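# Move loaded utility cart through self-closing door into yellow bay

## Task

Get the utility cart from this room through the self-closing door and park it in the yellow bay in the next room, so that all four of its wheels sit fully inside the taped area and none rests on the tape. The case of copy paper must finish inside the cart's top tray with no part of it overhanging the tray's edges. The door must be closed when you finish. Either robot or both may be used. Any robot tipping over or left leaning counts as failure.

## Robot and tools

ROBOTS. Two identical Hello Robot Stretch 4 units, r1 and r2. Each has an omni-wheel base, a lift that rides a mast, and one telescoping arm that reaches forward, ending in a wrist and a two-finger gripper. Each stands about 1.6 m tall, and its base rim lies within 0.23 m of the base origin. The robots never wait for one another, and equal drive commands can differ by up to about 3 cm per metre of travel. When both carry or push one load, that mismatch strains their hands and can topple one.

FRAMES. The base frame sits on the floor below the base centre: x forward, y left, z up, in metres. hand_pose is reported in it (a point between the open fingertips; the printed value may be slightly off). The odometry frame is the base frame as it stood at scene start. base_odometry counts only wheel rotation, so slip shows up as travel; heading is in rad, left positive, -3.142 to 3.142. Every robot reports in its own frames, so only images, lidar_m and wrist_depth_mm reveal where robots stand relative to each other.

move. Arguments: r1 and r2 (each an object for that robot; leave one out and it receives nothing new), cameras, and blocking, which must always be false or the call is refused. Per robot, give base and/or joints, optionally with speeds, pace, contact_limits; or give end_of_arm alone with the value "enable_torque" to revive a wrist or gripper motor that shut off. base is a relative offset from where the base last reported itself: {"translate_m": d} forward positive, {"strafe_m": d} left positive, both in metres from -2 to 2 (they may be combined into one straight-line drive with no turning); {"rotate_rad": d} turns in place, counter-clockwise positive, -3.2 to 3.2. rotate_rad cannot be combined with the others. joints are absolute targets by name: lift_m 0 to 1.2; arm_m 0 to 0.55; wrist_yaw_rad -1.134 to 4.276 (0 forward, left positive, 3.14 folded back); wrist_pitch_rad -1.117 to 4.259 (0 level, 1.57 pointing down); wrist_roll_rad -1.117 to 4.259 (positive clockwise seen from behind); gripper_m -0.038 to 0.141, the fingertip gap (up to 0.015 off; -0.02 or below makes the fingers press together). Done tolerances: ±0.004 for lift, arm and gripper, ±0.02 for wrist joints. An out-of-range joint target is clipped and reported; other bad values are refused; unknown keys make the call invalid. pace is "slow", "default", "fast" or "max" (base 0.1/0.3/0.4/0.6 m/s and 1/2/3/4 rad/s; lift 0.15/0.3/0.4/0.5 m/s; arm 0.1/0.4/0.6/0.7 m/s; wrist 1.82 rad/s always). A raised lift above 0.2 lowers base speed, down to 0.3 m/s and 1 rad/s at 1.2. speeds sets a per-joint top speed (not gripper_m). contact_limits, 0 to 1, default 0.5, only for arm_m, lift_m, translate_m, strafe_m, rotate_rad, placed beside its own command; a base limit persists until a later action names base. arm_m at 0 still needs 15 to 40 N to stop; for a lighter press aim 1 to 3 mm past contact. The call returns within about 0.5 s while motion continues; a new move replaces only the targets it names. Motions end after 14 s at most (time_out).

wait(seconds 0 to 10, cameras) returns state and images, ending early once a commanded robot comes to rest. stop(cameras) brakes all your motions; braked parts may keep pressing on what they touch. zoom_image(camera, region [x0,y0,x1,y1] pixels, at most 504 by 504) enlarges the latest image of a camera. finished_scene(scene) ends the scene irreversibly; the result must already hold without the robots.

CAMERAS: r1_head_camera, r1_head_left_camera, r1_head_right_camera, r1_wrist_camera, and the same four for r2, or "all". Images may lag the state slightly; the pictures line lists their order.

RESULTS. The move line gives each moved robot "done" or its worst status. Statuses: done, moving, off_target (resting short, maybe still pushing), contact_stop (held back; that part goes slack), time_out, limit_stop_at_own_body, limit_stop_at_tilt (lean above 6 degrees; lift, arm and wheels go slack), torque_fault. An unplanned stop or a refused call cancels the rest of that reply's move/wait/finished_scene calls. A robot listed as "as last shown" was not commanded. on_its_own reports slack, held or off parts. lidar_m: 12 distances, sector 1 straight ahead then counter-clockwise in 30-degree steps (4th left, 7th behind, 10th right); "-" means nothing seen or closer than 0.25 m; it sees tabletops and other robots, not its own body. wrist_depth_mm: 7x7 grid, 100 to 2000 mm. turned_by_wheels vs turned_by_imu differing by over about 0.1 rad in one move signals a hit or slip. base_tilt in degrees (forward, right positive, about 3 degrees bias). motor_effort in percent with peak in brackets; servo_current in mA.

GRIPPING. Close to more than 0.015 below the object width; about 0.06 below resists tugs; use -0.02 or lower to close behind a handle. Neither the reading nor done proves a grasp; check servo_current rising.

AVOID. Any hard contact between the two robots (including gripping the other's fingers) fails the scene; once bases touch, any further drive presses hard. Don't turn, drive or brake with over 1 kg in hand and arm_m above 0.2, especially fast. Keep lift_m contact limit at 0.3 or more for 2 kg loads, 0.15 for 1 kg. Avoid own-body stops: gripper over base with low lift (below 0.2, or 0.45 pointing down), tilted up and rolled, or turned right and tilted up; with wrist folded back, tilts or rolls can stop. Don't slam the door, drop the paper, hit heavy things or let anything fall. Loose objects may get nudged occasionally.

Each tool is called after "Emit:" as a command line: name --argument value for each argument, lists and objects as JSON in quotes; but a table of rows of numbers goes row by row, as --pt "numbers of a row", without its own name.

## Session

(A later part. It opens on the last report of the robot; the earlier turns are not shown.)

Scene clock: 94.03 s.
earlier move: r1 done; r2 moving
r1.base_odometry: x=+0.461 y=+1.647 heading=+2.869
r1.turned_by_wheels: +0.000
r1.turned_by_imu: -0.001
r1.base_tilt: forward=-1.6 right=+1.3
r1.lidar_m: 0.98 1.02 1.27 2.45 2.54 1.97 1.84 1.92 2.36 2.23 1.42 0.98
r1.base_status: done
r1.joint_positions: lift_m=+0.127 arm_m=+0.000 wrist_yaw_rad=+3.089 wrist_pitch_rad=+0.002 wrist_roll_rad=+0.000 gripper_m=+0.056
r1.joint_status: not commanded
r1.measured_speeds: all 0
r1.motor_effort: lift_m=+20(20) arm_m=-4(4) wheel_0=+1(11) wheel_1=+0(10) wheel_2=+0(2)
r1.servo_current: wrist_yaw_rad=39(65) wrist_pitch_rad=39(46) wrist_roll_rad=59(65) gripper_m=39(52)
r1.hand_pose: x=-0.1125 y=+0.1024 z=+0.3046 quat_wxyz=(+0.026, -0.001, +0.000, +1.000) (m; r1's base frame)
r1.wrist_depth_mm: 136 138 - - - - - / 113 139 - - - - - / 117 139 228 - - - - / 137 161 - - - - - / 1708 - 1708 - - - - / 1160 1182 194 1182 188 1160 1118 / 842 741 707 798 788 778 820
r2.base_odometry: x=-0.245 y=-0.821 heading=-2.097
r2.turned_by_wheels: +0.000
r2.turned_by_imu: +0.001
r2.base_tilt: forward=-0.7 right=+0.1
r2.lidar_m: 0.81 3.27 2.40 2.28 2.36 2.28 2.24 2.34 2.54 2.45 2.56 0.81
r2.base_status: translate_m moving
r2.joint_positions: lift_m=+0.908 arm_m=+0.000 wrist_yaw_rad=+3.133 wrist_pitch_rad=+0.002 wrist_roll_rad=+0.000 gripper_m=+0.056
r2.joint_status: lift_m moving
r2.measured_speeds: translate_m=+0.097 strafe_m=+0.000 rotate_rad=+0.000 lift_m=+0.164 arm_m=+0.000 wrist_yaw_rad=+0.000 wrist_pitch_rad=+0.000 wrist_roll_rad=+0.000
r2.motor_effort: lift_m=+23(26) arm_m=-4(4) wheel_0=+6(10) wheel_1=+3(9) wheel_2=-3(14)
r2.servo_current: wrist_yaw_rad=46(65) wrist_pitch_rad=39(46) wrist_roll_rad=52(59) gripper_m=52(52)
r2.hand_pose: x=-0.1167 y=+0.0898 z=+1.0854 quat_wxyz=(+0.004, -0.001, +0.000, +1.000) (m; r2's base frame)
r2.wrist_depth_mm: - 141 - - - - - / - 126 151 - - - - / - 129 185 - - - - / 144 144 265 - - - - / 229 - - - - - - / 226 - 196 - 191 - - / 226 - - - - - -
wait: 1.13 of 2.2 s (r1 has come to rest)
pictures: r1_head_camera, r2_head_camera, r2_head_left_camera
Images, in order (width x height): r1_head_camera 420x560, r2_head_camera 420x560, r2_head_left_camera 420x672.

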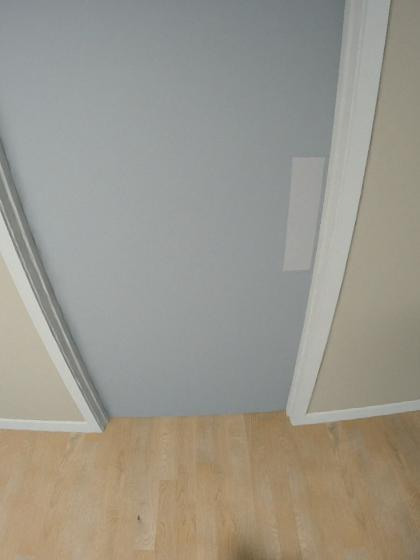

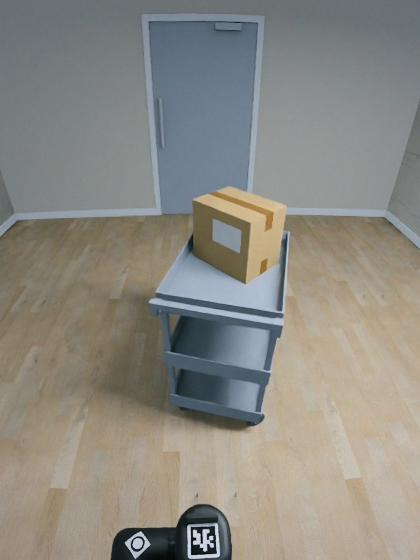

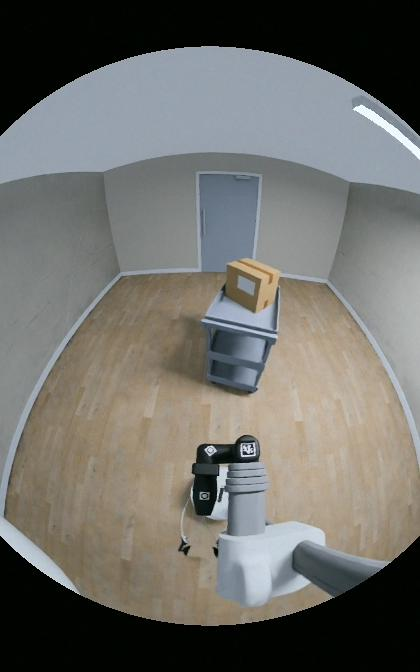

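Emit:
move --r2 '{"joints":{"lift_m":0.62,"wrist_yaw_rad":0,"wrist_pitch_rad":0.3,"wrist_roll_rad":1.57,"gripper_m":0.1}}' --r1 '{"joints":{"gripper_m":-0.02},"base":{"translate_m":0.45}}' --blocking false --cameras '[]'

Emit:
wait --seconds 3 --cameras '[]'

Emit:
wait --seconds 1 --cameras '["r1_head_camera","r1_head_left_camera","r2_head_camera","r2_wrist_camera"]'

Scene clock: 121.80 s.
earlier move: r2 done
move: r1 moving; r2 moving
r1.base_odometry: x=+0.431 y=+1.655 heading=+2.869
r1.turned_by_wheels: +0.000
r1.turned_by_imu: +0.000
r1.base_tilt: forward=-1.6 right=+1.2
r1.lidar_m: 0.97 1.00 1.22 2.48 2.55 2.02 1.87 1.97 2.36 2.24 1.32 0.97
r1.base_status: translate_m moving
r1.joint_positions: lift_m=+0.127 arm_m=+0.000 wrist_yaw_rad=+3.089 wrist_pitch_rad=+0.002 wrist_roll_rad=+0.000 gripper_m=+0.037
r1.joint_status: gripper_m moving
r1.measured_speeds: translate_m=+0.122 strafe_m=+0.000 rotate_rad=+0.000 lift_m=+0.000 arm_m=+0.000 wrist_yaw_rad=+0.000 wrist_pitch_rad=+0.000 wrist_roll_rad=+0.000
r1.motor_effort: lift_m=+20(20) arm_m=-4(4) wheel_0=+7(9) wheel_1=+4(6) wheel_2=-8(8)
r1.servo_current: wrist_yaw_rad=52(59) wrist_pitch_rad=33(46) wrist_roll_rad=52(72) gripper_m=111(111)
r1.hand_pose: x=-0.1125 y=+0.1024 z=+0.3046 quat_wxyz=(+0.026, -0.001, +0.000, +1.000) (m; r1's base frame)
r1.wrist_depth_mm: 136 138 - - - - - / 113 139 - - - - - / 117 140 264 - - - - / 137 162 - - - - - / 1708 - 1983 - - - - / 1182 1205 195 1182 187 1182 1138 / 831 741 750 158 732 788 820
r2.base_odometry: x=-0.254 y=-0.835 heading=-2.097
r2.turned_by_wheels: +0.000
r2.turned_by_imu: +0.002
r2.base_tilt: forward=-0.7 right=+0.1
r2.lidar_m: 0.81 3.25 2.41 2.26 2.38 2.36 2.26 2.35 2.53 2.44 2.54 0.78
r2.base_status: done
r2.joint_positions: lift_m=+0.912 arm_m=+0.000 wrist_yaw_rad=+2.569 wrist_pitch_rad=+0.298 wrist_roll_rad=+0.589 gripper_m=+0.075
r2.joint_status: lift_m moving; wrist_yaw_rad moving; wrist_pitch_rad moving; wrist_roll_rad moving; gripper_m moving
r2.measured_speeds: translate_m=+0.000 strafe_m=+0.000 rotate_rad=+0.000 lift_m=-0.146 arm_m=+0.000 wrist_yaw_rad=-1.741 wrist_pitch_rad=+0.050 wrist_roll_rad=+1.820
r2.motor_effort: lift_m=+12(21) arm_m=-4(4) wheel_0=+4(4) wheel_1=+4(5) wheel_2=-3(4)
r2.servo_current: wrist_yaw_rad=98(182) wrist_pitch_rad=52(78) wrist_roll_rad=72(111) gripper_m=91(91)
r2.hand_pose: x=-0.0135 y=+0.2228 z=+1.0060 quat_wxyz=(+0.308, -0.055, +0.316, +0.896) (m; r2's base frame)
r2.wrist_depth_mm: - - - - - - - / - - - - - - - / - - - - - - - / - - - - - - 1661 / - - - - - 1618 1430 / - - 190 - 190 1397 1205 / - - - - 1366 1182 1060
pictures: none
No camera images: "cameras" was empty.

Scene clock: 123.70 s.
earlier move: r1 moving; r2 done
r1.base_odometry: x=+0.038 y=+1.765 heading=+2.869
r1.turned_by_wheels: +0.000
r1.turned_by_imu: +0.000
r1.base_tilt: forward=-1.6 right=+1.3
r1.lidar_m: 0.55 0.58 0.79 1.63 2.56 2.40 2.28 2.36 2.34 2.22 0.75 0.60
r1.base_status: translate_m moving
r1.joint_positions: lift_m=+0.127 arm_m=+0.000 wrist_yaw_rad=+3.089 wrist_pitch_rad=+0.002 wrist_roll_rad=+0.000 gripper_m=-0.019
r1.joint_status: all done
r1.measured_speeds: translate_m=+0.078 strafe_m=+0.001 rotate_rad=-0.001 lift_m=+0.000 arm_m=+0.000 wrist_yaw_rad=+0.000 wrist_pitch_rad=+0.000 wrist_roll_rad=+0.000
r1.motor_effort: lift_m=+20(20) arm_m=-4(4) wheel_0=+2(9) wheel_1=+2(7) wheel_2=+0(11)
r1.servo_current: wrist_yaw_rad=33(65) wrist_pitch_rad=39(52) wrist_roll_rad=33(72) gripper_m=52(130)
r1.hand_pose: x=-0.1125 y=+0.1024 z=+0.3046 quat_wxyz=(+0.026, -0.001, +0.000, +1.000) (m; r1's base frame)
r1.wrist_depth_mm: 136 138 - - - - - / 114 139 - - - - - / 118 140 273 - - - - / 137 162 - - - - - / 1983 - - - - - - / 1160 1182 1078 200 1182 1160 1118 / 842 809 179 180 162 788 831
r2.base_odometry: x=-0.254 y=-0.835 heading=-2.097
r2.turned_by_wheels: +0.000
r2.turned_by_imu: +0.000
r2.base_tilt: forward=-0.7 right=+0.1
r2.lidar_m: 0.78 3.24 2.39 2.28 2.35 2.34 2.23 2.35 2.55 2.41 2.55 0.79
r2.base_status: done
r2.joint_positions: lift_m=+0.620 arm_m=+0.000 wrist_yaw_rad=+0.003 wrist_pitch_rad=+0.299 wrist_roll_rad=+1.568 gripper_m=+0.100
r2.joint_status: all done
r2.measured_speeds: all 0
r2.motor_effort: lift_m=+14(21) arm_m=-4(4) wheel_0=+4(4) wheel_1=+4(5) wheel_2=-3(4)
r2.servo_current: wrist_yaw_rad=39(182) wrist_pitch_rad=46(78) wrist_roll_rad=52(111) gripper_m=46(98)
r2.hand_pose: x=+0.4468 y=-0.0866 z=+0.7136 quat_wxyz=(+0.700, +0.698, +0.106, -0.104) (m; r2's base frame)
r2.wrist_depth_mm: - - - - 1464 991 778 / - - - - 1336 1008 788 / 809 569 - 1098 668 - 788 / - 603 - 707 - 891 798 / - 904 - 946 732 931 788 / - - 190 778 194 931 798 / - - - - 1308 1060 788
wait: 1.90 of 3 s (r2 has come to rest)
pictures: none
No camera images: "cameras" was empty.

Scene clock: 124.30 s.
earlier move: r1 done
r1.base_odometry: x=+0.028 y=+1.768 heading=+2.869
r1.turned_by_wheels: +0.000
r1.turned_by_imu: +0.000
r1.base_tilt: forward=-1.6 right=+1.3
r1.lidar_m: 0.55 0.57 0.77 1.62 2.57 2.42 2.31 2.40 2.33 2.22 0.74 0.58
r1.base_status: done
r1.joint_positions: lift_m=+0.127 arm_m=+0.000 wrist_yaw_rad=+3.089 wrist_pitch_rad=+0.002 wrist_roll_rad=+0.000 gripper_m=-0.019
r1.joint_status: all done
r1.measured_speeds: all 0
r1.motor_effort: lift_m=+20(20) arm_m=-4(4) wheel_0=+3(9) wheel_1=+2(7) wheel_2=+0(11)
r1.servo_current: wrist_yaw_rad=52(65) wrist_pitch_rad=39(52) wrist_roll_rad=65(72) gripper_m=52(130)
r1.hand_pose: x=-0.1125 y=+0.1024 z=+0.3046 quat_wxyz=(+0.026, -0.001, +0.000, +1.000) (m; r1's base frame)
r1.wrist_depth_mm: 136 138 - - - - - / 113 139 - - - - - / 118 139 273 - - - - / 137 162 - - - - - / 1921 - - - - - - / 1182 1205 1118 200 1182 1160 1138 / 866 798 179 180 162 842 820
r2.base_odometry: x=-0.254 y=-0.835 heading=-2.097
r2.turned_by_wheels: +0.000
r2.turned_by_imu: +0.000
r2.base_tilt: forward=-0.6 right=+0.1
r2.lidar_m: 0.78 3.27 2.41 2.27 2.40 2.35 2.24 2.35 2.52 2.45 2.56 0.80
r2.base_status: done
r2.joint_positions: lift_m=+0.620 arm_m=+0.000 wrist_yaw_rad=+0.003 wrist_pitch_rad=+0.299 wrist_roll_rad=+1.568 gripper_m=+0.100
r2.joint_status: all done
r2.measured_speeds: all 0
r2.motor_effort: lift_m=+14(21) arm_m=-4(4) wheel_0=+3(4) wheel_1=+4(5) wheel_2=-3(4)
r2.servo_current: wrist_yaw_rad=39(182) wrist_pitch_rad=39(78) wrist_roll_rad=46(111) gripper_m=46(98)
r2.hand_pose: x=+0.4468 y=-0.0866 z=+0.7136 quat_wxyz=(+0.700, +0.698, +0.106, -0.104) (m; r2's base frame)
r2.wrist_depth_mm: - - - - 1430 991 778 / - - - - 1336 1008 788 / 798 569 - 1138 668 - 788 / - 603 - 707 - 878 788 / - 917 - 946 732 946 798 / - - 190 759 193 917 809 / - - - - 1308 1060 798
wait: 0.60 of 1 s (r1 has come to rest)
pictures: r1_head_camera, r1_head_left_camera, r2_head_camera, r2_wrist_camera
Images, in order (width x height): r1_head_camera 420x560, r1_head_left_camera 420x672, r2_head_camera 420x560, r2_wrist_camera 616x392.

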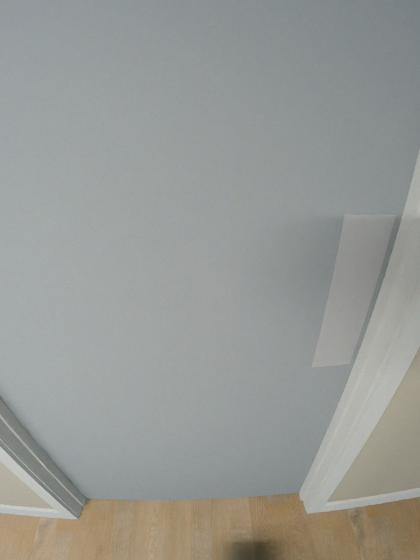

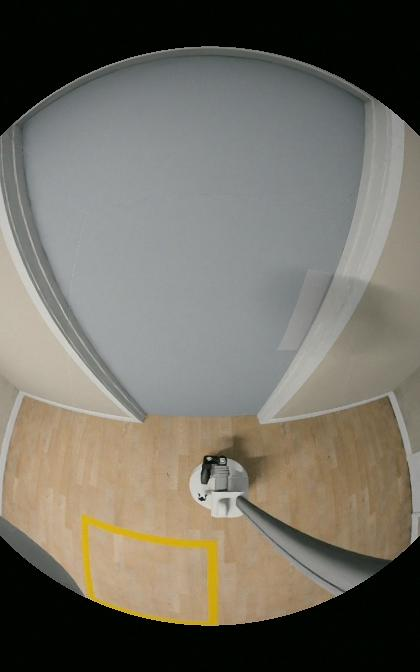

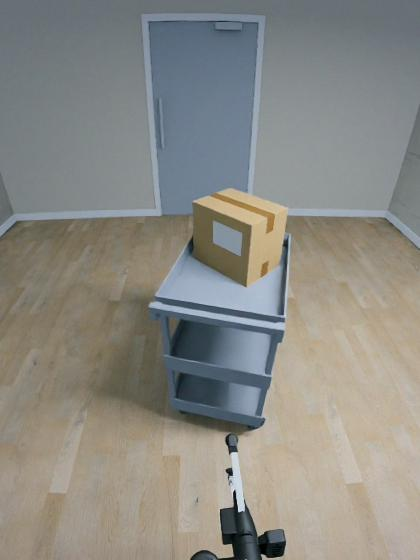

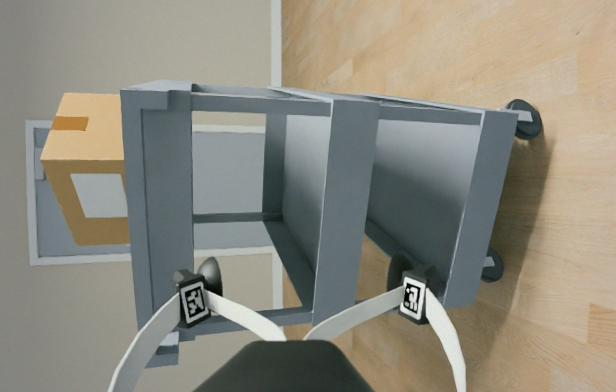

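Emit:
move --r2 '{"joints":{"lift_m":0.665,"wrist_pitch_rad":0.0}}' --r1 '{"base":{"translate_m":0.35},"pace":"slow","contact_limits":{"translate_m":0.9}}' --blocking false --cameras '[]'

Emit:
wait --seconds 1 --cameras '["r2_wrist_camera","r2_head_camera","r1_head_camera"]'

Scene clock: 134.40 s.
move: r1 moving; r2 moving
r1.base_odometry: x=+0.016 y=+1.771 heading=+2.869
r1.turned_by_wheels: +0.000
r1.turned_by_imu: +0.000
r1.base_tilt: forward=-1.6 right=+1.2
r1.lidar_m: 0.54 0.56 0.75 1.57 2.57 2.44 2.32 2.40 2.37 2.21 0.72 0.57
r1.base_status: translate_m moving
r1.joint_positions: lift_m=+0.127 arm_m=+0.000 wrist_yaw_rad=+3.089 wrist_pitch_rad=+0.002 wrist_roll_rad=+0.000 gripper_m=-0.019
r1.joint_status: not commanded
r1.measured_speeds: translate_m=+0.048 strafe_m=+0.000 rotate_rad=-0.001 lift_m=+0.000 arm_m=+0.000 wrist_yaw_rad=+0.000 wrist_pitch_rad=+0.000 wrist_roll_rad=+0.000
r1.motor_effort: lift_m=+20(20) arm_m=-4(4) wheel_0=+3(6) wheel_1=+3(6) wheel_2=-6(7)
r1.servo_current: wrist_yaw_rad=39(65) wrist_pitch_rad=52(52) wrist_roll_rad=46(65) gripper_m=52(59)
r1.contact_limits: translate_m 0.9
r1.hand_pose: x=-0.1125 y=+0.1024 z=+0.3046 quat_wxyz=(+0.026, -0.001, +0.000, +1.000) (m; r1's base frame)
r1.wrist_depth_mm: 136 139 - - - - - / 113 139 - - - - - / 118 140 273 - - - - / 137 162 - - - - - / 1921 - - - - - - / 1182 1205 1118 199 1160 1160 1138 / 854 798 179 179 161 820 831
r2.base_odometry: x=-0.254 y=-0.835 heading=-2.097
r2.turned_by_wheels: +0.000
r2.turned_by_imu: +0.001
r2.base_tilt: forward=-0.7 right=+0.1
r2.lidar_m: 0.80 3.24 2.41 2.26 2.35 2.35 2.24 2.34 2.52 2.45 2.52 0.81
r2.base_status: not commanded
r2.joint_positions: lift_m=+0.654 arm_m=+0.000 wrist_yaw_rad=+0.003 wrist_pitch_rad=+0.009 wrist_roll_rad=+1.568 gripper_m=+0.100
r2.joint_status: lift_m moving; wrist_pitch_rad moving
r2.measured_speeds: translate_m=+0.000 strafe_m=+0.000 rotate_rad=+0.000 lift_m=+0.086 arm_m=+0.000 wrist_yaw_rad=+0.000 wrist_pitch_rad=-0.044 wrist_roll_rad=+0.000
r2.motor_effort: lift_m=+24(25) arm_m=-4(4) wheel_0=+4(4) wheel_1=+4(4) wheel_2=-3(4)
r2.servo_current: wrist_yaw_rad=52(59) wrist_pitch_rad=46(150) wrist_roll_rad=39(65) gripper_m=46(52)
r2.hand_pose: x=+0.4596 y=-0.0866 z=+0.8293 quat_wxyz=(+0.708, +0.706, +0.004, -0.002) (m; r2's base frame)
r2.wrist_depth_mm: - - - - - 1576 1118 / - - - - - 1397 1118 / - - 904 603 - 603 - / - - 946 634 - 634 - / - - - 668 - 676 - / - - 193 691 193 1308 1205 / - - - - - 1708 1160
pictures: none
No camera images: "cameras" was empty.

Scene clock: 134.97 s.
earlier move: r1 moving; r2 done
r1.base_odometry: x=-0.027 y=+1.783 heading=+2.869
r1.turned_by_wheels: +0.000
r1.turned_by_imu: +0.000
r1.base_tilt: forward=-1.6 right=+1.2
r1.lidar_m: 0.48 0.50 0.70 1.43 2.56 2.51 2.36 2.44 2.35 2.13 0.68 0.54
r1.base_status: translate_m moving
r1.joint_positions: lift_m=+0.127 arm_m=+0.000 wrist_yaw_rad=+3.089 wrist_pitch_rad=+0.002 wrist_roll_rad=+0.000 gripper_m=-0.019
r1.joint_status: not commanded
r1.measured_speeds: translate_m=+0.101 strafe_m=+0.000 rotate_rad=-0.002 lift_m=+0.000 arm_m=+0.000 wrist_yaw_rad=+0.000 wrist_pitch_rad=+0.000 wrist_roll_rad=+0.000
r1.motor_effort: lift_m=+20(20) arm_m=-4(4) wheel_0=+6(7) wheel_1=+3(7) wheel_2=-5(7)
r1.servo_current: wrist_yaw_rad=52(65) wrist_pitch_rad=46(52) wrist_roll_rad=46(65) gripper_m=52(59)
r1.contact_limits: translate_m 0.9
r1.hand_pose: x=-0.1125 y=+0.1024 z=+0.3046 quat_wxyz=(+0.026, -0.001, +0.000, +1.000) (m; r1's base frame)
r1.wrist_depth_mm: 136 139 - - - - - / 114 139 - - - - - / 117 139 272 - - - - / 137 161 - - - - - / 1983 - - - - - - / 1182 1182 1078 200 1182 1160 1118 / 820 798 179 179 154 741 768
r2.base_odometry: x=-0.254 y=-0.835 heading=-2.097
r2.turned_by_wheels: +0.000
r2.turned_by_imu: +0.000
r2.base_tilt: forward=-0.7 right=+0.0
r2.lidar_m: 0.80 3.28 2.40 2.26 2.38 2.35 2.24 2.34 2.52 2.43 2.54 0.82
r2.base_status: not commanded
r2.joint_positions: lift_m=+0.665 arm_m=+0.000 wrist_yaw_rad=+0.003 wrist_pitch_rad=+0.008 wrist_roll_rad=+1.568 gripper_m=+0.100
r2.joint_status: all done
r2.measured_speeds: all 0
r2.motor_effort: lift_m=+21(25) arm_m=-4(4) wheel_0=+3(4) wheel_1=+4(4) wheel_2=-4(4)
r2.servo_current: wrist_yaw_rad=39(59) wrist_pitch_rad=52(150) wrist_roll_rad=39(65) gripper_m=46(52)
r2.hand_pose: x=+0.4596 y=-0.0866 z=+0.8406 quat_wxyz=(+0.708, +0.706, +0.004, -0.002) (m; r2's base frame)
r2.wrist_depth_mm: - - - - - 1661 1138 / - - - - - 1430 1160 / - - 917 603 - 609 - / - - 960 634 - 640 - / - - - 676 - 668 - / - - 193 699 193 707 1205 / - - - - - 1808 1182
wait: 0.57 of 1 s (r2 has come to rest)
pictures: r1_head_camera, r2_head_camera, r2_wrist_camera
Images, in order (width x height): r1_head_camera 420x560, r2_head_camera 420x560, r2_wrist_camera 616x392.

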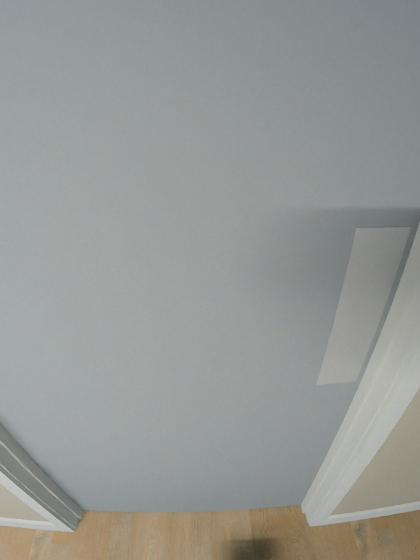

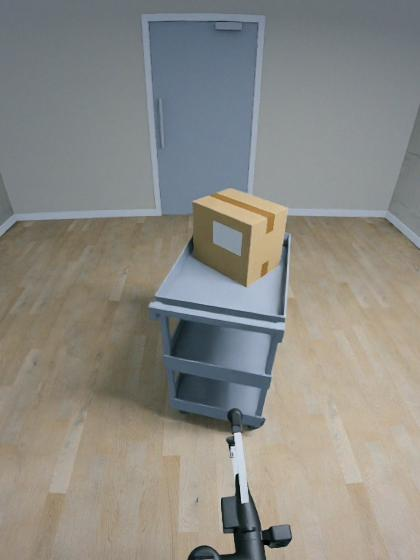

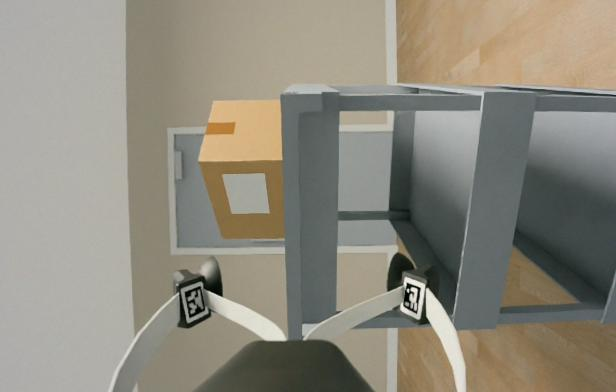

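Emit:
move --r2 '{"base":{"translate_m":0.3,"strafe_m":0.17},"joints":{"lift_m":0.69}}' --blocking false --cameras '[]'

Emit:
wait --seconds 2.5 --cameras '["r1_head_camera","r1_head_left_camera","r2_wrist_camera"]'

Scene clock: 166.90 s.
earlier move: r1 done
move: r2 moving
r1.base_odometry: x=-0.309 y=+1.862 heading=+2.869
r1.turned_by_wheels: +0.000
r1.turned_by_imu: +0.000
r1.base_tilt: forward=-1.6 right=+1.3
r1.lidar_m: 0.25 0.25 0.30 0.67 2.58 2.81 2.67 2.76 2.34 0.76 0.34 0.25
r1.base_status: done
r1.joint_positions: lift_m=+0.127 arm_m=+0.000 wrist_yaw_rad=+3.089 wrist_pitch_rad=+0.002 wrist_roll_rad=+0.000 gripper_m=-0.019
r1.joint_status: not commanded
r1.measured_speeds: all 0
r1.motor_effort: lift_m=+20(20) arm_m=-4(4) wheel_0=+2(3) wheel_1=+2(2) wheel_2=-2(2)
r1.servo_current: wrist_yaw_rad=33(65) wrist_pitch_rad=46(52) wrist_roll_rad=52(65) gripper_m=52(59)
r1.contact_limits: translate_m 0.9
r1.hand_pose: x=-0.1125 y=+0.1024 z=+0.3046 quat_wxyz=(+0.026, -0.001, +0.000, +1.000) (m; r1's base frame)
r1.wrist_depth_mm: 137 139 - - - - - / 113 139 - - - - - / 117 140 273 - - - - / 137 162 - - - - - / 1921 - - - - - - / 1182 1182 1098 200 1182 1160 1042 / 854 809 180 180 162 778 809
r2.base_odometry: x=-0.254 y=-0.871 heading=-2.097
r2.turned_by_wheels: +0.000
r2.turned_by_imu: +0.001
r2.base_tilt: forward=-0.7 right=+0.1
r2.lidar_m: 0.77 3.27 2.36 2.25 2.34 2.39 2.27 2.40 2.54 2.45 2.58 0.77
r2.base_status: translate_m moving; strafe_m moving
r2.joint_positions: lift_m=+0.689 arm_m=+0.000 wrist_yaw_rad=+0.003 wrist_pitch_rad=+0.008 wrist_roll_rad=+1.568 gripper_m=+0.100
r2.joint_status: lift_m moving
r2.measured_speeds: translate_m=+0.122 strafe_m=+0.070 rotate_rad=-0.002 lift_m=+0.027 arm_m=+0.000 wrist_yaw_rad=+0.000 wrist_pitch_rad=+0.000 wrist_roll_rad=+0.000
r2.motor_effort: lift_m=+23(25) arm_m=-4(4) wheel_0=+5(8) wheel_1=+10(11) wheel_2=-11(13)
r2.servo_current: wrist_yaw_rad=52(65) wrist_pitch_rad=46(52) wrist_roll_rad=52(59) gripper_m=52(52)
r2.hand_pose: x=+0.4595 y=-0.0866 z=+0.8648 quat_wxyz=(+0.708, +0.706, +0.004, -0.002) (m; r2's base frame)
r2.wrist_depth_mm: - - - - - 1661 1182 / - - - 960 - 1464 1060 / - - 866 591 - 591 585 / - - 960 621 - 603 - / - - - 647 - 647 - / - - 193 654 194 668 1205 / - - - - - 1863 1205
pictures: none
No camera images: "cameras" was empty.

Scene clock: 168.90 s.
earlier move: r2 done
r1.base_odometry: x=-0.309 y=+1.862 heading=+2.869
r1.turned_by_wheels: +0.000
r1.turned_by_imu: +0.000
r1.base_tilt: forward=-1.5 right=+1.3
r1.lidar_m: 0.25 0.25 0.30 0.66 2.58 2.81 2.67 2.73 2.34 0.74 0.31 0.25
r1.base_status: done
r1.joint_positions: lift_m=+0.127 arm_m=+0.000 wrist_yaw_rad=+3.089 wrist_pitch_rad=+0.002 wrist_roll_rad=+0.000 gripper_m=-0.019
r1.joint_status: not commanded
r1.measured_speeds: all 0
r1.motor_effort: lift_m=+20(20) arm_m=-4(4) wheel_0=+2(3) wheel_1=+2(2) wheel_2=-1(2)
r1.servo_current: wrist_yaw_rad=39(65) wrist_pitch_rad=46(52) wrist_roll_rad=33(72) gripper_m=52(59)
r1.contact_limits: translate_m 0.9
r1.hand_pose: x=-0.1125 y=+0.1024 z=+0.3046 quat_wxyz=(+0.026, -0.001, +0.000, +1.000) (m; r1's base frame)
r1.wrist_depth_mm: 136 138 - - - - - / 114 139 - - - - - / 118 140 273 - - - - / 137 162 - - - - - / 1921 - - - - - - / 1205 1182 1078 200 1205 1182 1042 / 831 788 180 180 161 778 820
r2.base_odometry: x=-0.257 y=-1.180 heading=-2.097
r2.turned_by_wheels: +0.000
r2.turned_by_imu: +0.000
r2.base_tilt: forward=-0.7 right=+0.1
r2.lidar_m: 0.56 2.98 2.21 2.12 2.25 2.66 2.52 2.67 2.71 2.61 2.72 0.55
r2.base_status: done
r2.joint_positions: lift_m=+0.690 arm_m=+0.000 wrist_yaw_rad=+0.003 wrist_pitch_rad=+0.008 wrist_roll_rad=+1.568 gripper_m=+0.100
r2.joint_status: all done
r2.measured_speeds: all 0
r2.motor_effort: lift_m=+21(25) arm_m=-4(4) wheel_0=+5(8) wheel_1=+2(12) wheel_2=-4(13)
r2.servo_current: wrist_yaw_rad=46(65) wrist_pitch_rad=52(59) wrist_roll_rad=59(65) gripper_m=46(59)
r2.hand_pose: x=+0.4595 y=-0.0866 z=+0.8657 quat_wxyz=(+0.708, +0.706, +0.004, -0.002) (m; r2's base frame)
r2.wrist_depth_mm: - - 559 327 336 - - / - - 597 349 351 917 - / - - 683 359 373 - - / - - - 379 - - - / - - - 407 410 1499 421 / - - 193 359 192 1499 1205 / - - - - - 1921 1205
wait: 2.00 of 2.5 s (r2 has come to rest)
pictures: r1_head_camera, r1_head_left_camera, r2_wrist_camera
Images, in order (width x height): r1_head_camera 420x560, r1_head_left_camera 420x672, r2_wrist_camera 616x392.

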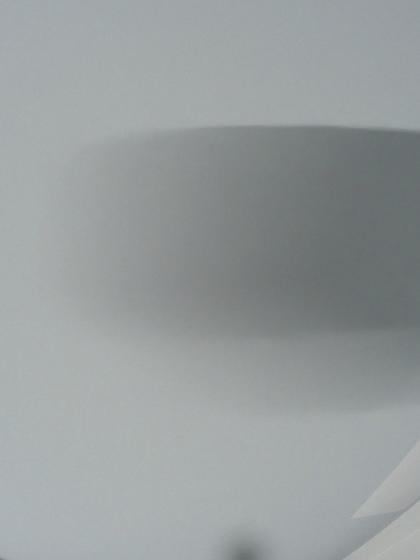

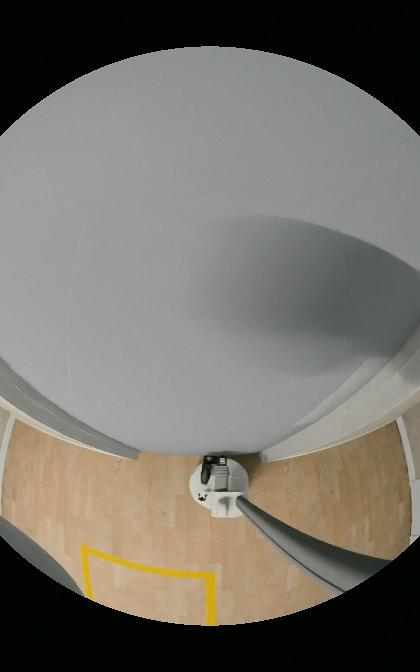

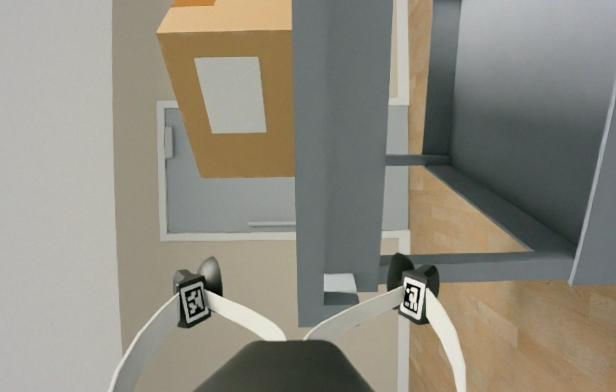

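Emit:
move --r2 '{"base":{"rotate_rad":-0.31}}' --blocking false --cameras '[]'

Emit:
wait --seconds 2 --cameras '["r2_head_camera","r2_head_right_camera","r2_wrist_camera"]'

Scene clock: 173.83 s.
move: r2 moving
r1: as last shown
r1.base_tilt: forward=-1.6 right=+1.2
r1.lidar_m: 0.25 0.25 0.29 0.61 2.57 2.81 2.64 2.73 2.33 0.74 0.36 0.25
r1.servo_current: wrist_yaw_rad=52(65) wrist_pitch_rad=39(52) wrist_roll_rad=26(59) gripper_m=59(59)
r1.contact_limits: translate_m 0.9
r1.wrist_depth_mm: 136 138 - - - - - / 113 139 - - - - - / 118 140 274 - - - - / 137 162 - - - - - / 1983 - - - - - - / 1182 1182 1078 200 1160 1160 1060 / 842 798 180 180 162 788 809
r2.base_odometry: x=-0.257 y=-1.180 heading=-2.325
r2.turned_by_wheels: -0.229
r2.turned_by_imu: -0.222
r2.base_tilt: forward=-0.7 right=+0.0
r2.lidar_m: 0.54 3.20 2.45 2.15 2.14 2.57 2.55 2.56 2.99 2.61 2.61 0.56
r2.base_status: rotate_rad moving
r2.joint_positions: lift_m=+0.690 arm_m=+0.000 wrist_yaw_rad=+0.003 wrist_pitch_rad=+0.008 wrist_roll_rad=+1.568 gripper_m=+0.100
r2.joint_status: not commanded
r2.measured_speeds: translate_m=-0.001 strafe_m=+0.001 rotate_rad=-0.596 lift_m=+0.000 arm_m=+0.000 wrist_yaw_rad=-0.002 wrist_pitch_rad=+0.000 wrist_roll_rad=+0.000
r2.motor_effort: lift_m=+21(21) arm_m=-4(4) wheel_0=+4(9) wheel_1=+4(9) wheel_2=+5(10)
r2.servo_current: wrist_yaw_rad=59(59) wrist_pitch_rad=52(59) wrist_roll_rad=46(59) gripper_m=46(59)
r2.hand_pose: x=+0.4595 y=-0.0867 z=+0.8657 quat_wxyz=(+0.708, +0.706, +0.004, -0.002) (m; r2's base frame)
r2.wrist_depth_mm: - - - 366 370 1537 394 / - - - 370 377 854 - / - - 615 377 382 - - / - - 647 387 389 - - / - - 741 394 389 - - / - - 192 397 192 - - / - - - - - 1708 433
pictures: none
No camera images: "cameras" was empty.

Scene clock: 174.43 s.
earlier move: r2 done
r1.base_odometry: x=-0.309 y=+1.862 heading=+2.869
r1.turned_by_wheels: +0.000
r1.turned_by_imu: +0.000
r1.base_tilt: forward=-1.6 right=+1.3
r1.lidar_m: 0.25 0.25 0.30 0.65 2.59 2.81 2.66 2.75 2.27 0.72 0.34 0.25
r1.base_status: not commanded
r1.joint_positions: lift_m=+0.127 arm_m=+0.000 wrist_yaw_rad=+3.089 wrist_pitch_rad=+0.002 wrist_roll_rad=+0.000 gripper_m=-0.019
r1.joint_status: not commanded
r1.measured_speeds: all 0
r1.motor_effort: lift_m=+20(20) arm_m=-4(4) wheel_0=+2(3) wheel_1=+2(2) wheel_2=-1(2)
r1.servo_current: wrist_yaw_rad=39(65) wrist_pitch_rad=52(52) wrist_roll_rad=46(59) gripper_m=52(59)
r1.contact_limits: translate_m 0.9
r1.hand_pose: x=-0.1125 y=+0.1024 z=+0.3046 quat_wxyz=(+0.026, -0.001, +0.000, +1.000) (m; r1's base frame)
r1.wrist_depth_mm: 136 139 - - - - - / 114 139 - - - - - / 117 140 272 - - - - / 137 162 - - - - - / 1863 - - - - - - / 1205 1229 1098 199 1182 1160 1060 / 854 809 179 180 162 768 820
r2.base_odometry: x=-0.257 y=-1.180 heading=-2.406
r2.turned_by_wheels: -0.080
r2.turned_by_imu: -0.078
r2.base_tilt: forward=-0.7 right=+0.1
r2.lidar_m: 0.56 0.59 2.56 2.13 2.12 2.44 2.56 2.54 2.93 2.62 2.60 0.60
r2.base_status: done
r2.joint_positions: lift_m=+0.690 arm_m=+0.000 wrist_yaw_rad=+0.003 wrist_pitch_rad=+0.008 wrist_roll_rad=+1.568 gripper_m=+0.100
r2.joint_status: not commanded
r2.measured_speeds: all 0
r2.motor_effort: lift_m=+21(21) arm_m=-4(4) wheel_0=+4(9) wheel_1=+4(9) wheel_2=+4(10)
r2.servo_current: wrist_yaw_rad=39(59) wrist_pitch_rad=46(59) wrist_roll_rad=46(59) gripper_m=46(59)
r2.hand_pose: x=+0.4595 y=-0.0867 z=+0.8657 quat_wxyz=(+0.708, +0.706, +0.004, -0.002) (m; r2's base frame)
r2.wrist_depth_mm: - - - - - 1618 1182 / - - - 359 404 418 415 / - - - 397 991 891 - / - - 640 399 1008 - - / - - 647 399 397 - - / - - 193 397 192 - - / - - - - - - -
wait: 0.60 of 2 s (r2 has come to rest)
pictures: r2_head_camera, r2_head_right_camera, r2_wrist_camera
Images, in order (width x height): r2_head_camera 420x560, r2_head_right_camera 420x672, r2_wrist_camera 616x392.

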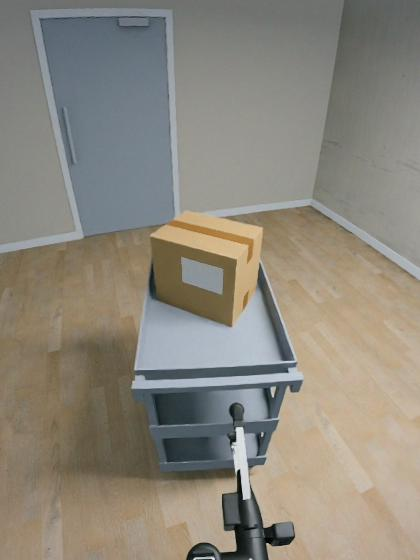

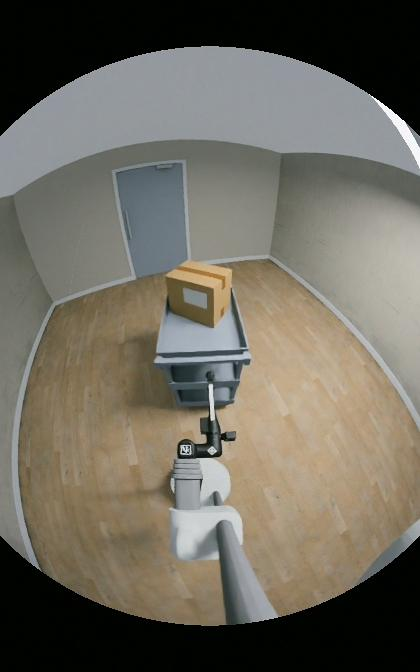

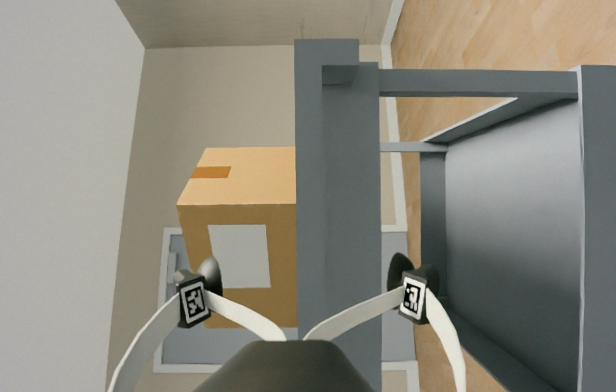

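Emit:
move --r2 '{"joints":{"arm_m":0.185},"contact_limits":{"arm_m":0.1},"speeds":{"arm_m":0.15}}' --blocking false --cameras '[]'

Emit:
wait --seconds 2 --cameras '["r2_wrist_camera"]'

Scene clock: 183.37 s.
move: r2 moving
r1: as last shown
r1.turned_by_imu: -0.001
r1.lidar_m: 0.25 0.25 0.27 0.64 2.59 2.82 2.65 2.75 2.31 0.76 0.33 0.25
r1.motor_effort: lift_m=+20(20) arm_m=-4(4) wheel_0=+3(3) wheel_1=+2(2) wheel_2=-1(2)
r1.servo_current: wrist_yaw_rad=52(65) wrist_pitch_rad=39(46) wrist_roll_rad=46(59) gripper_m=52(59)
r1.contact_limits: translate_m 0.9
r1.wrist_depth_mm: 136 138 - - - - - / 113 139 - - - - - / 117 140 273 - - - - / 137 162 - - - - - / 1921 - - - - - - / 1182 1160 1098 200 1182 1182 1042 / 854 788 180 179 162 768 809
r2.base_odometry: x=-0.257 y=-1.180 heading=-2.406
r2.turned_by_wheels: +0.000
r2.turned_by_imu: +0.001
r2.base_tilt: forward=-0.7 right=+0.1
r2.lidar_m: 0.53 0.58 2.51 2.14 2.11 2.40 2.54 2.54 2.92 2.62 2.59 0.57
r2.base_status: not commanded
r2.joint_positions: lift_m=+0.690 arm_m=+0.047 wrist_yaw_rad=+0.003 wrist_pitch_rad=+0.008 wrist_roll_rad=+1.568 gripper_m=+0.100
r2.joint_status: arm_m moving
r2.measured_speeds: translate_m=+0.000 strafe_m=+0.000 rotate_rad=+0.000 lift_m=+0.000 arm_m=+0.150 wrist_yaw_rad=+0.000 wrist_pitch_rad=+0.000 wrist_roll_rad=+0.000
r2.motor_effort: lift_m=+21(21) arm_m=+3(11) wheel_0=+4(4) wheel_1=+3(4) wheel_2=+4(5)
r2.servo_current: wrist_yaw_rad=39(52) wrist_pitch_rad=52(52) wrist_roll_rad=46(59) gripper_m=46(52)
r2.contact_limits: arm_m 0.1
r2.hand_pose: x=+0.5067 y=-0.0867 z=+0.8658 quat_wxyz=(+0.708, +0.706, +0.004, -0.002) (m; r2's base frame)
r2.wrist_depth_mm: - - - 301 - 1661 1182 / - - - 353 362 375 370 / - - - 353 353 904 - / - - 591 355 353 946 - / - - 603 355 351 - - / - - 195 294 192 - - / - - - - - - -
pictures: none
No camera images: "cameras" was empty.

Scene clock: 184.60 s.
earlier move: r2 contact_stop
r1.base_odometry: x=-0.309 y=+1.862 heading=+2.869
r1.turned_by_wheels: +0.000
r1.turned_by_imu: +0.000
r1.base_tilt: forward=-1.6 right=+1.3
r1.lidar_m: 0.25 0.25 0.30 0.66 2.61 2.82 2.66 2.71 2.33 0.74 0.34 0.25
r1.base_status: not commanded
r1.joint_positions: lift_m=+0.127 arm_m=+0.000 wrist_yaw_rad=+3.089 wrist_pitch_rad=+0.002 wrist_roll_rad=+0.000 gripper_m=-0.019
r1.joint_status: not commanded
r1.measured_speeds: all 0
r1.motor_effort: lift_m=+20(20) arm_m=-4(4) wheel_0=+3(3) wheel_1=+2(2) wheel_2=-1(2)
r1.servo_current: wrist_yaw_rad=46(65) wrist_pitch_rad=33(46) wrist_roll_rad=39(65) gripper_m=59(59)
r1.contact_limits: translate_m 0.9
r1.hand_pose: x=-0.1125 y=+0.1024 z=+0.3046 quat_wxyz=(+0.026, -0.001, +0.000, +1.000) (m; r1's base frame)
r1.wrist_depth_mm: 136 138 - - - - - / 113 139 - - - - - / 118 140 273 - - - - / 137 161 - - - - - / 1921 - - - - - - / 1182 1182 1078 200 1182 1160 1042 / 842 798 180 179 162 788 820
r2.base_odometry: x=-0.257 y=-1.180 heading=-2.406
r2.turned_by_wheels: -0.001
r2.turned_by_imu: +0.000
r2.base_tilt: forward=-0.7 right=+0.0
r2.lidar_m: 0.57 3.21 2.56 2.17 2.13 2.42 2.56 2.54 2.92 2.61 2.60 0.64
r2.base_status: not commanded
r2.joint_positions: lift_m=+0.690 arm_m=+0.168 wrist_yaw_rad=-0.001 wrist_pitch_rad=+0.007 wrist_roll_rad=+1.569 gripper_m=+0.100
r2.joint_status: arm_m contact_stop (moved +0.168 of +0.185)
r2.measured_speeds: all 0
r2.on_its_own: arm_m is slack since a contact_stop (your +0.185 is given up)
r2.motor_effort: lift_m=+20(21) arm_m=+0(15) wheel_0=+3(4) wheel_1=+3(4) wheel_2=-1(5)
r2.servo_current: wrist_yaw_rad=46(59) wrist_pitch_rad=46(59) wrist_roll_rad=52(65) gripper_m=46(52)
r2.contact_limits: arm_m 0.1
r2.hand_pose: x=+0.6275 y=-0.0878 z=+0.8659 quat_wxyz=(+0.708, +0.706, +0.002, -0.003) (m; r2's base frame)
r2.wrist_depth_mm: - - - 268 270 1366 1118 / - - - 266 267 1708 549 / - - 668 265 266 842 - / - - 496 204 263 866 - / - - 512 203 263 842 - / - - 195 201 193 - - / - - 627 - 259 - -
wait: 1.23 of 2 s (r2 has come to rest)
pictures: r2_wrist_camera
Images, in order (width x height): r2_wrist_camera 616x392.

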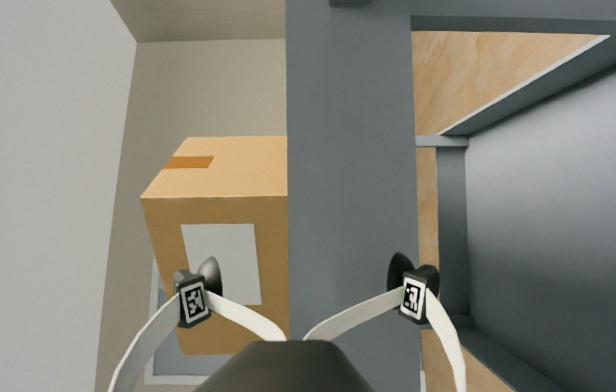

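Emit:
move --r2 '{"joints":{"arm_m":0.13,"gripper_m":0.07,"lift_m":0.684}}' --blocking false --cameras '[]'

Emit:
wait --seconds 1.5 --cameras '[]'

Emit:
move --r2 '{"joints":{"arm_m":0.2},"contact_limits":{"arm_m":0.1},"speeds":{"arm_m":0.15}}' --blocking false --cameras '[]'

Emit:
wait --seconds 1.5 --cameras '["r2_wrist_camera"]'

Scene clock: 192.00 s.
move: r2 moving
r1: as last shown
r1.lidar_m: 0.25 0.25 0.31 0.66 2.56 2.81 2.65 2.76 2.33 0.71 0.34 0.25
r1.motor_effort: lift_m=+20(20) arm_m=-4(4) wheel_0=+2(3) wheel_1=+2(2) wheel_2=-2(2)
r1.servo_current: wrist_yaw_rad=52(52) wrist_pitch_rad=39(46) wrist_roll_rad=52(52) gripper_m=52(59)
r1.contact_limits: translate_m 0.9
r1.wrist_depth_mm: 136 138 - - - - - / 113 139 - - - - - / 117 140 274 - - - - / 137 162 - - - - - / 1983 - - - - - - / 1182 1182 1098 200 1160 1160 1060 / 854 798 180 179 161 778 809
r2.base_odometry: x=-0.257 y=-1.180 heading=-2.406
r2.turned_by_wheels: +0.000
r2.turned_by_imu: +0.001
r2.base_tilt: forward=-0.6 right=+0.1
r2.lidar_m: 0.58 3.20 2.54 2.14 2.13 2.40 2.55 2.55 2.91 2.61 2.60 0.63
r2.base_status: not commanded
r2.joint_positions: lift_m=+0.684 arm_m=+0.133 wrist_yaw_rad=-0.001 wrist_pitch_rad=+0.007 wrist_roll_rad=+1.569 gripper_m=+0.084
r2.joint_status: lift_m moving; arm_m moving; gripper_m moving
r2.measured_speeds: translate_m=+0.000 strafe_m=+0.000 rotate_rad=+0.000 lift_m=+0.000 arm_m=-0.053 wrist_yaw_rad=+0.000 wrist_pitch_rad=+0.000 wrist_roll_rad=+0.000
r2.motor_effort: lift_m=+15(18) arm_m=-4(13) wheel_0=+3(3) wheel_1=+3(3) wheel_2=-1(1)
r2.servo_current: wrist_yaw_rad=46(52) wrist_pitch_rad=46(52) wrist_roll_rad=46(59) gripper_m=91(111)
r2.hand_pose: x=+0.5921 y=-0.0878 z=+0.8605 quat_wxyz=(+0.708, +0.706, +0.002, -0.003) (m; r2's base frame)
r2.wrist_depth_mm: - - - 272 310 312 310 / - - - 301 303 1708 530 / - - - 298 300 820 - / - - 535 237 297 891 - / - - 549 236 297 - - / - - 196 234 191 - - / - - - - - - -
pictures: none
No camera images: "cameras" was empty.

Scene clock: 192.63 s.
earlier move: r2 done
r1.base_odometry: x=-0.309 y=+1.862 heading=+2.869
r1.turned_by_wheels: +0.000
r1.turned_by_imu: +0.000
r1.base_tilt: forward=-1.7 right=+1.3
r1.lidar_m: 0.25 0.25 0.31 0.66 2.59 2.79 2.66 2.71 2.33 0.72 0.32 0.25
r1.base_status: not commanded
r1.joint_positions: lift_m=+0.127 arm_m=+0.000 wrist_yaw_rad=+3.089 wrist_pitch_rad=+0.002 wrist_roll_rad=+0.000 gripper_m=-0.019
r1.joint_status: not commanded
r1.measured_speeds: all 0
r1.motor_effort: lift_m=+20(20) arm_m=-4(4) wheel_0=+3(3) wheel_1=+2(2) wheel_2=-1(2)
r1.servo_current: wrist_yaw_rad=39(72) wrist_pitch_rad=39(46) wrist_roll_rad=52(59) gripper_m=52(59)
r1.contact_limits: translate_m 0.9
r1.hand_pose: x=-0.1125 y=+0.1024 z=+0.3046 quat_wxyz=(+0.026, -0.001, +0.000, +1.000) (m; r1's base frame)
r1.wrist_depth_mm: 136 138 - - - - - / 113 139 - - - - - / 118 140 272 - - - - / 137 161 - - - - - / 1983 - - - - - - / 1182 1182 1098 200 1182 1182 1042 / 854 798 180 180 162 788 831
r2.base_odometry: x=-0.257 y=-1.180 heading=-2.406
r2.turned_by_wheels: +0.000
r2.turned_by_imu: +0.000
r2.base_tilt: forward=-0.7 right=+0.1
r2.lidar_m: 0.58 3.22 2.55 2.16 2.13 2.38 2.57 2.54 2.91 2.62 2.60 0.61
r2.base_status: not commanded
r2.joint_positions: lift_m=+0.684 arm_m=+0.130 wrist_yaw_rad=-0.001 wrist_pitch_rad=+0.007 wrist_roll_rad=+1.569 gripper_m=+0.070
r2.joint_status: all done
r2.measured_speeds: all 0
r2.motor_effort: lift_m=+14(18) arm_m=-7(13) wheel_0=+3(3) wheel_1=+3(3) wheel_2=-1(1)
r2.servo_current: wrist_yaw_rad=46(65) wrist_pitch_rad=46(52) wrist_roll_rad=46(59) gripper_m=52(111)
r2.hand_pose: x=+0.5894 y=-0.0878 z=+0.8605 quat_wxyz=(+0.708, +0.706, +0.002, -0.003) (m; r2's base frame)
r2.wrist_depth_mm: - - - 273 315 314 315 / - - - 306 306 1661 525 / - - - 301 306 820 - / - - 535 242 303 904 - / - - 554 241 300 - - / - - 192 238 190 - - / - - - - - - -
wait: 0.63 of 1.5 s (r2 has come to rest)
pictures: none
No camera images: "cameras" was empty.

Scene clock: 193.13 s.
move: r2 moving
r1: as last shown
r1.base_tilt: forward=-1.6 right=+1.3
r1.lidar_m: 0.25 0.25 0.29 0.66 2.59 2.80 2.66 2.76 2.34 0.72 0.32 0.25
r1.motor_effort: lift_m=+20(20) arm_m=-4(4) wheel_0=+2(3) wheel_1=+2(2) wheel_2=-1(2)
r1.servo_current: wrist_yaw_rad=39(72) wrist_pitch_rad=39(46) wrist_roll_rad=46(59) gripper_m=65(65)
r1.contact_limits: translate_m 0.9
r1.wrist_depth_mm: 136 138 - - - - - / 114 139 - - - - - / 117 140 273 - - - - / 137 161 - - - - - / 1921 - - - - - - / 1205 1182 1078 199 1160 1182 1025 / 842 788 180 179 162 768 809
r2.base_odometry: x=-0.257 y=-1.180 heading=-2.406
r2.turned_by_wheels: +0.000
r2.turned_by_imu: +0.000
r2.base_tilt: forward=-0.7 right=+0.1
r2.lidar_m: 0.57 3.20 2.55 2.14 2.14 2.39 2.55 2.55 2.93 2.61 2.62 0.63
r2.base_status: not commanded
r2.joint_positions: lift_m=+0.684 arm_m=+0.177 wrist_yaw_rad=-0.001 wrist_pitch_rad=+0.007 wrist_roll_rad=+1.569 gripper_m=+0.070
r2.joint_status: arm_m moving
r2.measured_speeds: translate_m=+0.000 strafe_m=+0.000 rotate_rad=+0.000 lift_m=+0.000 arm_m=+0.142 wrist_yaw_rad=+0.000 wrist_pitch_rad=+0.000 wrist_roll_rad=+0.000
r2.motor_effort: lift_m=+14(14) arm_m=+7(9) wheel_0=+3(3) wheel_1=+3(3) wheel_2=-1(1)
r2.servo_current: wrist_yaw_rad=39(59) wrist_pitch_rad=59(59) wrist_roll_rad=52(59) gripper_m=46(59)
r2.contact_limits: arm_m 0.1
r2.hand_pose: x=+0.6361 y=-0.0878 z=+0.8605 quat_wxyz=(+0.708, +0.706, +0.002, -0.003) (m; r2's base frame)
r2.wrist_depth_mm: - - - 203 264 1366 1098 / - - - 201 264 1756 535 / - - 668 200 262 820 - / - - 488 198 258 854 - / - - 508 198 256 842 - / - - 192 196 191 - - / - - 621 - - - -
pictures: none
No camera images: "cameras" was empty.

Scene clock: 193.77 s.
earlier move: r2 done
r1.base_odometry: x=-0.309 y=+1.862 heading=+2.869
r1.turned_by_wheels: +0.000
r1.turned_by_imu: +0.000
r1.base_tilt: forward=-1.6 right=+1.2
r1.lidar_m: 0.25 0.25 0.29 0.64 2.59 2.77 2.66 2.74 2.33 0.76 0.35 0.25
r1.base_status: not commanded
r1.joint_positions: lift_m=+0.127 arm_m=+0.000 wrist_yaw_rad=+3.089 wrist_pitch_rad=+0.002 wrist_roll_rad=+0.000 gripper_m=-0.019
r1.joint_status: not commanded
r1.measured_speeds: all 0
r1.motor_effort: lift_m=+20(20) arm_m=-4(4) wheel_0=+3(3) wheel_1=+2(2) wheel_2=-1(2)
r1.servo_current: wrist_yaw_rad=59(72) wrist_pitch_rad=39(46) wrist_roll_rad=39(65) gripper_m=52(65)
r1.contact_limits: translate_m 0.9
r1.hand_pose: x=-0.1125 y=+0.1024 z=+0.3046 quat_wxyz=(+0.026, -0.001, +0.000, +1.000) (m; r1's base frame)
r1.wrist_depth_mm: 136 139 - - - - - / 113 139 - - - - - / 118 140 273 - - - - / 137 162 - - - - - / 1921 - - - - - - / 1229 1205 1078 200 1182 1205 1042 / 866 798 180 179 161 768 820
r2.base_odometry: x=-0.257 y=-1.180 heading=-2.406
r2.turned_by_wheels: +0.000
r2.turned_by_imu: +0.000
r2.base_tilt: forward=-0.7 right=+0.0
r2.lidar_m: 0.59 3.22 2.56 2.13 2.12 2.39 2.54 2.55 2.92 2.61 2.62 0.64
r2.base_status: not commanded
r2.joint_positions: lift_m=+0.684 arm_m=+0.200 wrist_yaw_rad=-0.002 wrist_pitch_rad=+0.007 wrist_roll_rad=+1.569 gripper_m=+0.070
r2.joint_status: all done
r2.measured_speeds: all 0
r2.motor_effort: lift_m=+14(14) arm_m=+7(15) wheel_0=+3(3) wheel_1=+3(3) wheel_2=-1(2)
r2.servo_current: wrist_yaw_rad=52(59) wrist_pitch_rad=52(59) wrist_roll_rad=52(59) gripper_m=52(59)
r2.contact_limits: arm_m 0.1
r2.hand_pose: x=+0.6590 y=-0.0879 z=+0.8605 quat_wxyz=(+0.708, +0.706, +0.002, -0.003) (m; r2's base frame)
r2.wrist_depth_mm: - - - 205 266 1661 1138 / - - - 202 265 1708 500 / - - 654 200 259 820 - / - - 484 198 257 854 - / - - 504 196 254 842 - / - - 192 193 189 - - / - - 615 - - - -
wait: 0.63 of 1.5 s (r2 has come to rest)
pictures: r2_wrist_camera
Images, in order (width x height): r2_wrist_camera 616x392.

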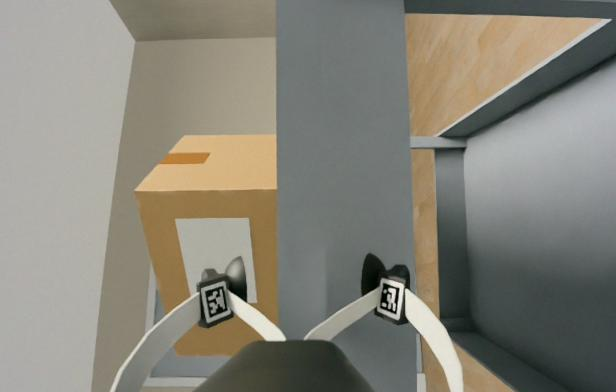

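Emit:
wait --seconds 0 --cameras '["r2_head_camera","r2_head_right_camera","r2_wrist_camera"]'

Emit:
zoom_image --camera "r2_head_camera" --region '[120, 340, 320, 500]'

Emit:
zoom_image --camera "r2_wrist_camera" --region '[160, 180, 460, 390]'

Scene clock: 201.37 s.
r1.base_odometry: x=-0.309 y=+1.862 heading=+2.869
r1.turned_by_wheels: +0.000
r1.turned_by_imu: +0.000
r1.base_tilt: forward=-1.6 right=+1.3
r1.lidar_m: 0.25 0.25 0.31 0.65 2.61 2.79 2.67 2.75 2.33 0.74 0.34 0.25
r1.base_status: not commanded
r1.joint_positions: lift_m=+0.127 arm_m=+0.000 wrist_yaw_rad=+3.089 wrist_pitch_rad=+0.002 wrist_roll_rad=+0.000 gripper_m=-0.019
r1.joint_status: not commanded
r1.measured_speeds: all 0
r1.motor_effort: lift_m=+20(20) arm_m=-4(4) wheel_0=+3(3) wheel_1=+2(2) wheel_2=-1(2)
r1.servo_current: wrist_yaw_rad=33(72) wrist_pitch_rad=46(46) wrist_roll_rad=39(65) gripper_m=52(65)
r1.contact_limits: translate_m 0.9
r1.hand_pose: x=-0.1125 y=+0.1024 z=+0.3046 quat_wxyz=(+0.026, -0.001, +0.000, +1.000) (m; r1's base frame)
r1.wrist_depth_mm: 136 139 - - - - - / 113 139 - - - - - / 118 140 273 - - - - / 137 162 - - - - - / 1921 - - - - - - / 1182 1182 1078 200 1160 1160 1060 / 831 778 179 180 162 778 809
r2.base_odometry: x=-0.257 y=-1.180 heading=-2.406
r2.turned_by_wheels: +0.000
r2.turned_by_imu: +0.001
r2.base_tilt: forward=-0.7 right=+0.1
r2.lidar_m: 0.60 3.23 2.56 2.15 2.13 2.42 2.57 2.54 2.90 2.60 2.61 0.66
r2.base_status: not commanded
r2.joint_positions: lift_m=+0.684 arm_m=+0.200 wrist_yaw_rad=-0.002 wrist_pitch_rad=+0.007 wrist_roll_rad=+1.569 gripper_m=+0.070
r2.joint_status: all done
r2.measured_speeds: all 0
r2.motor_effort: lift_m=+14(14) arm_m=+7(15) wheel_0=+3(3) wheel_1=+2(3) wheel_2=-1(2)
r2.servo_current: wrist_yaw_rad=46(59) wrist_pitch_rad=52(59) wrist_roll_rad=52(59) gripper_m=52(59)
r2.contact_limits: arm_m 0.1
r2.hand_pose: x=+0.6590 y=-0.0879 z=+0.8605 quat_wxyz=(+0.708, +0.706, +0.002, -0.003) (m; r2's base frame)
r2.wrist_depth_mm: - - - 203 265 1661 1160 / - - - 202 263 1708 496 / - - 647 199 259 831 - / - - 488 196 257 854 - / - - 508 195 254 854 - / - - 191 192 189 - - / - - 615 - - - -
pictures: r2_head_camera, r2_head_right_camera, r2_wrist_camera
Images, in order (width x height): r2_head_camera 420x560, r2_head_right_camera 420x672, r2_wrist_camera 616x392.

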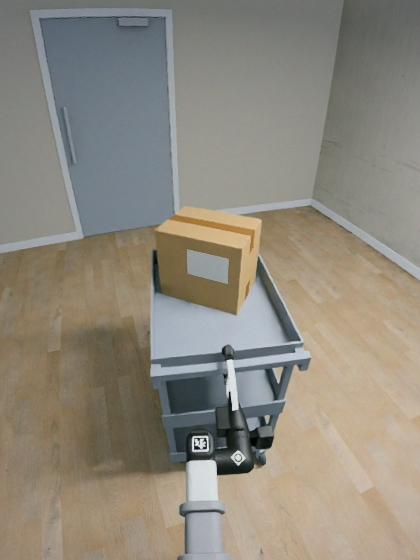

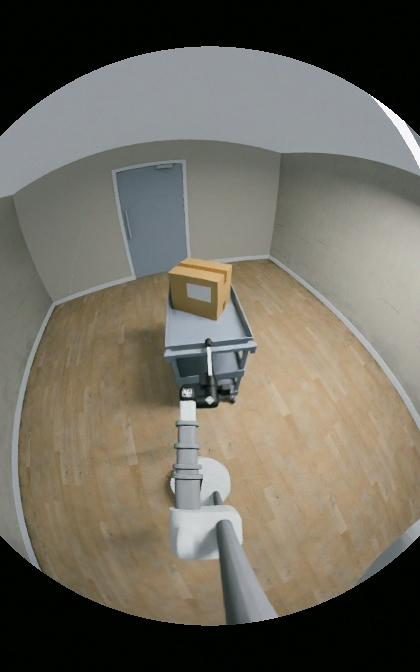

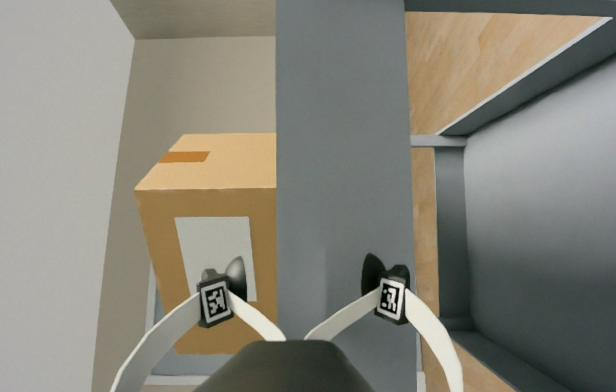

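Scaled by 2.520 from the camera's 420x560 image, which has a finer 1200x1600 frame.

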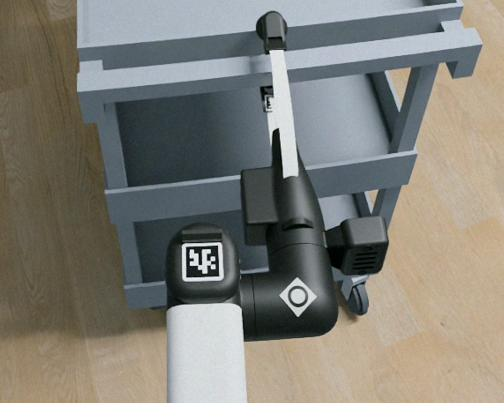

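Scaled by 1.680.

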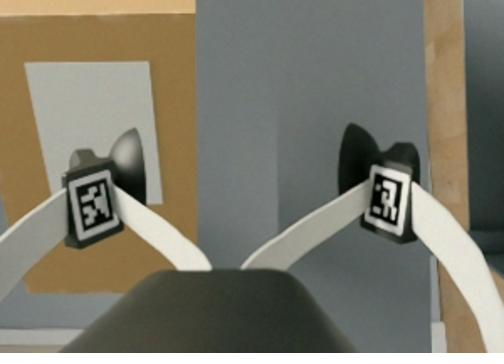

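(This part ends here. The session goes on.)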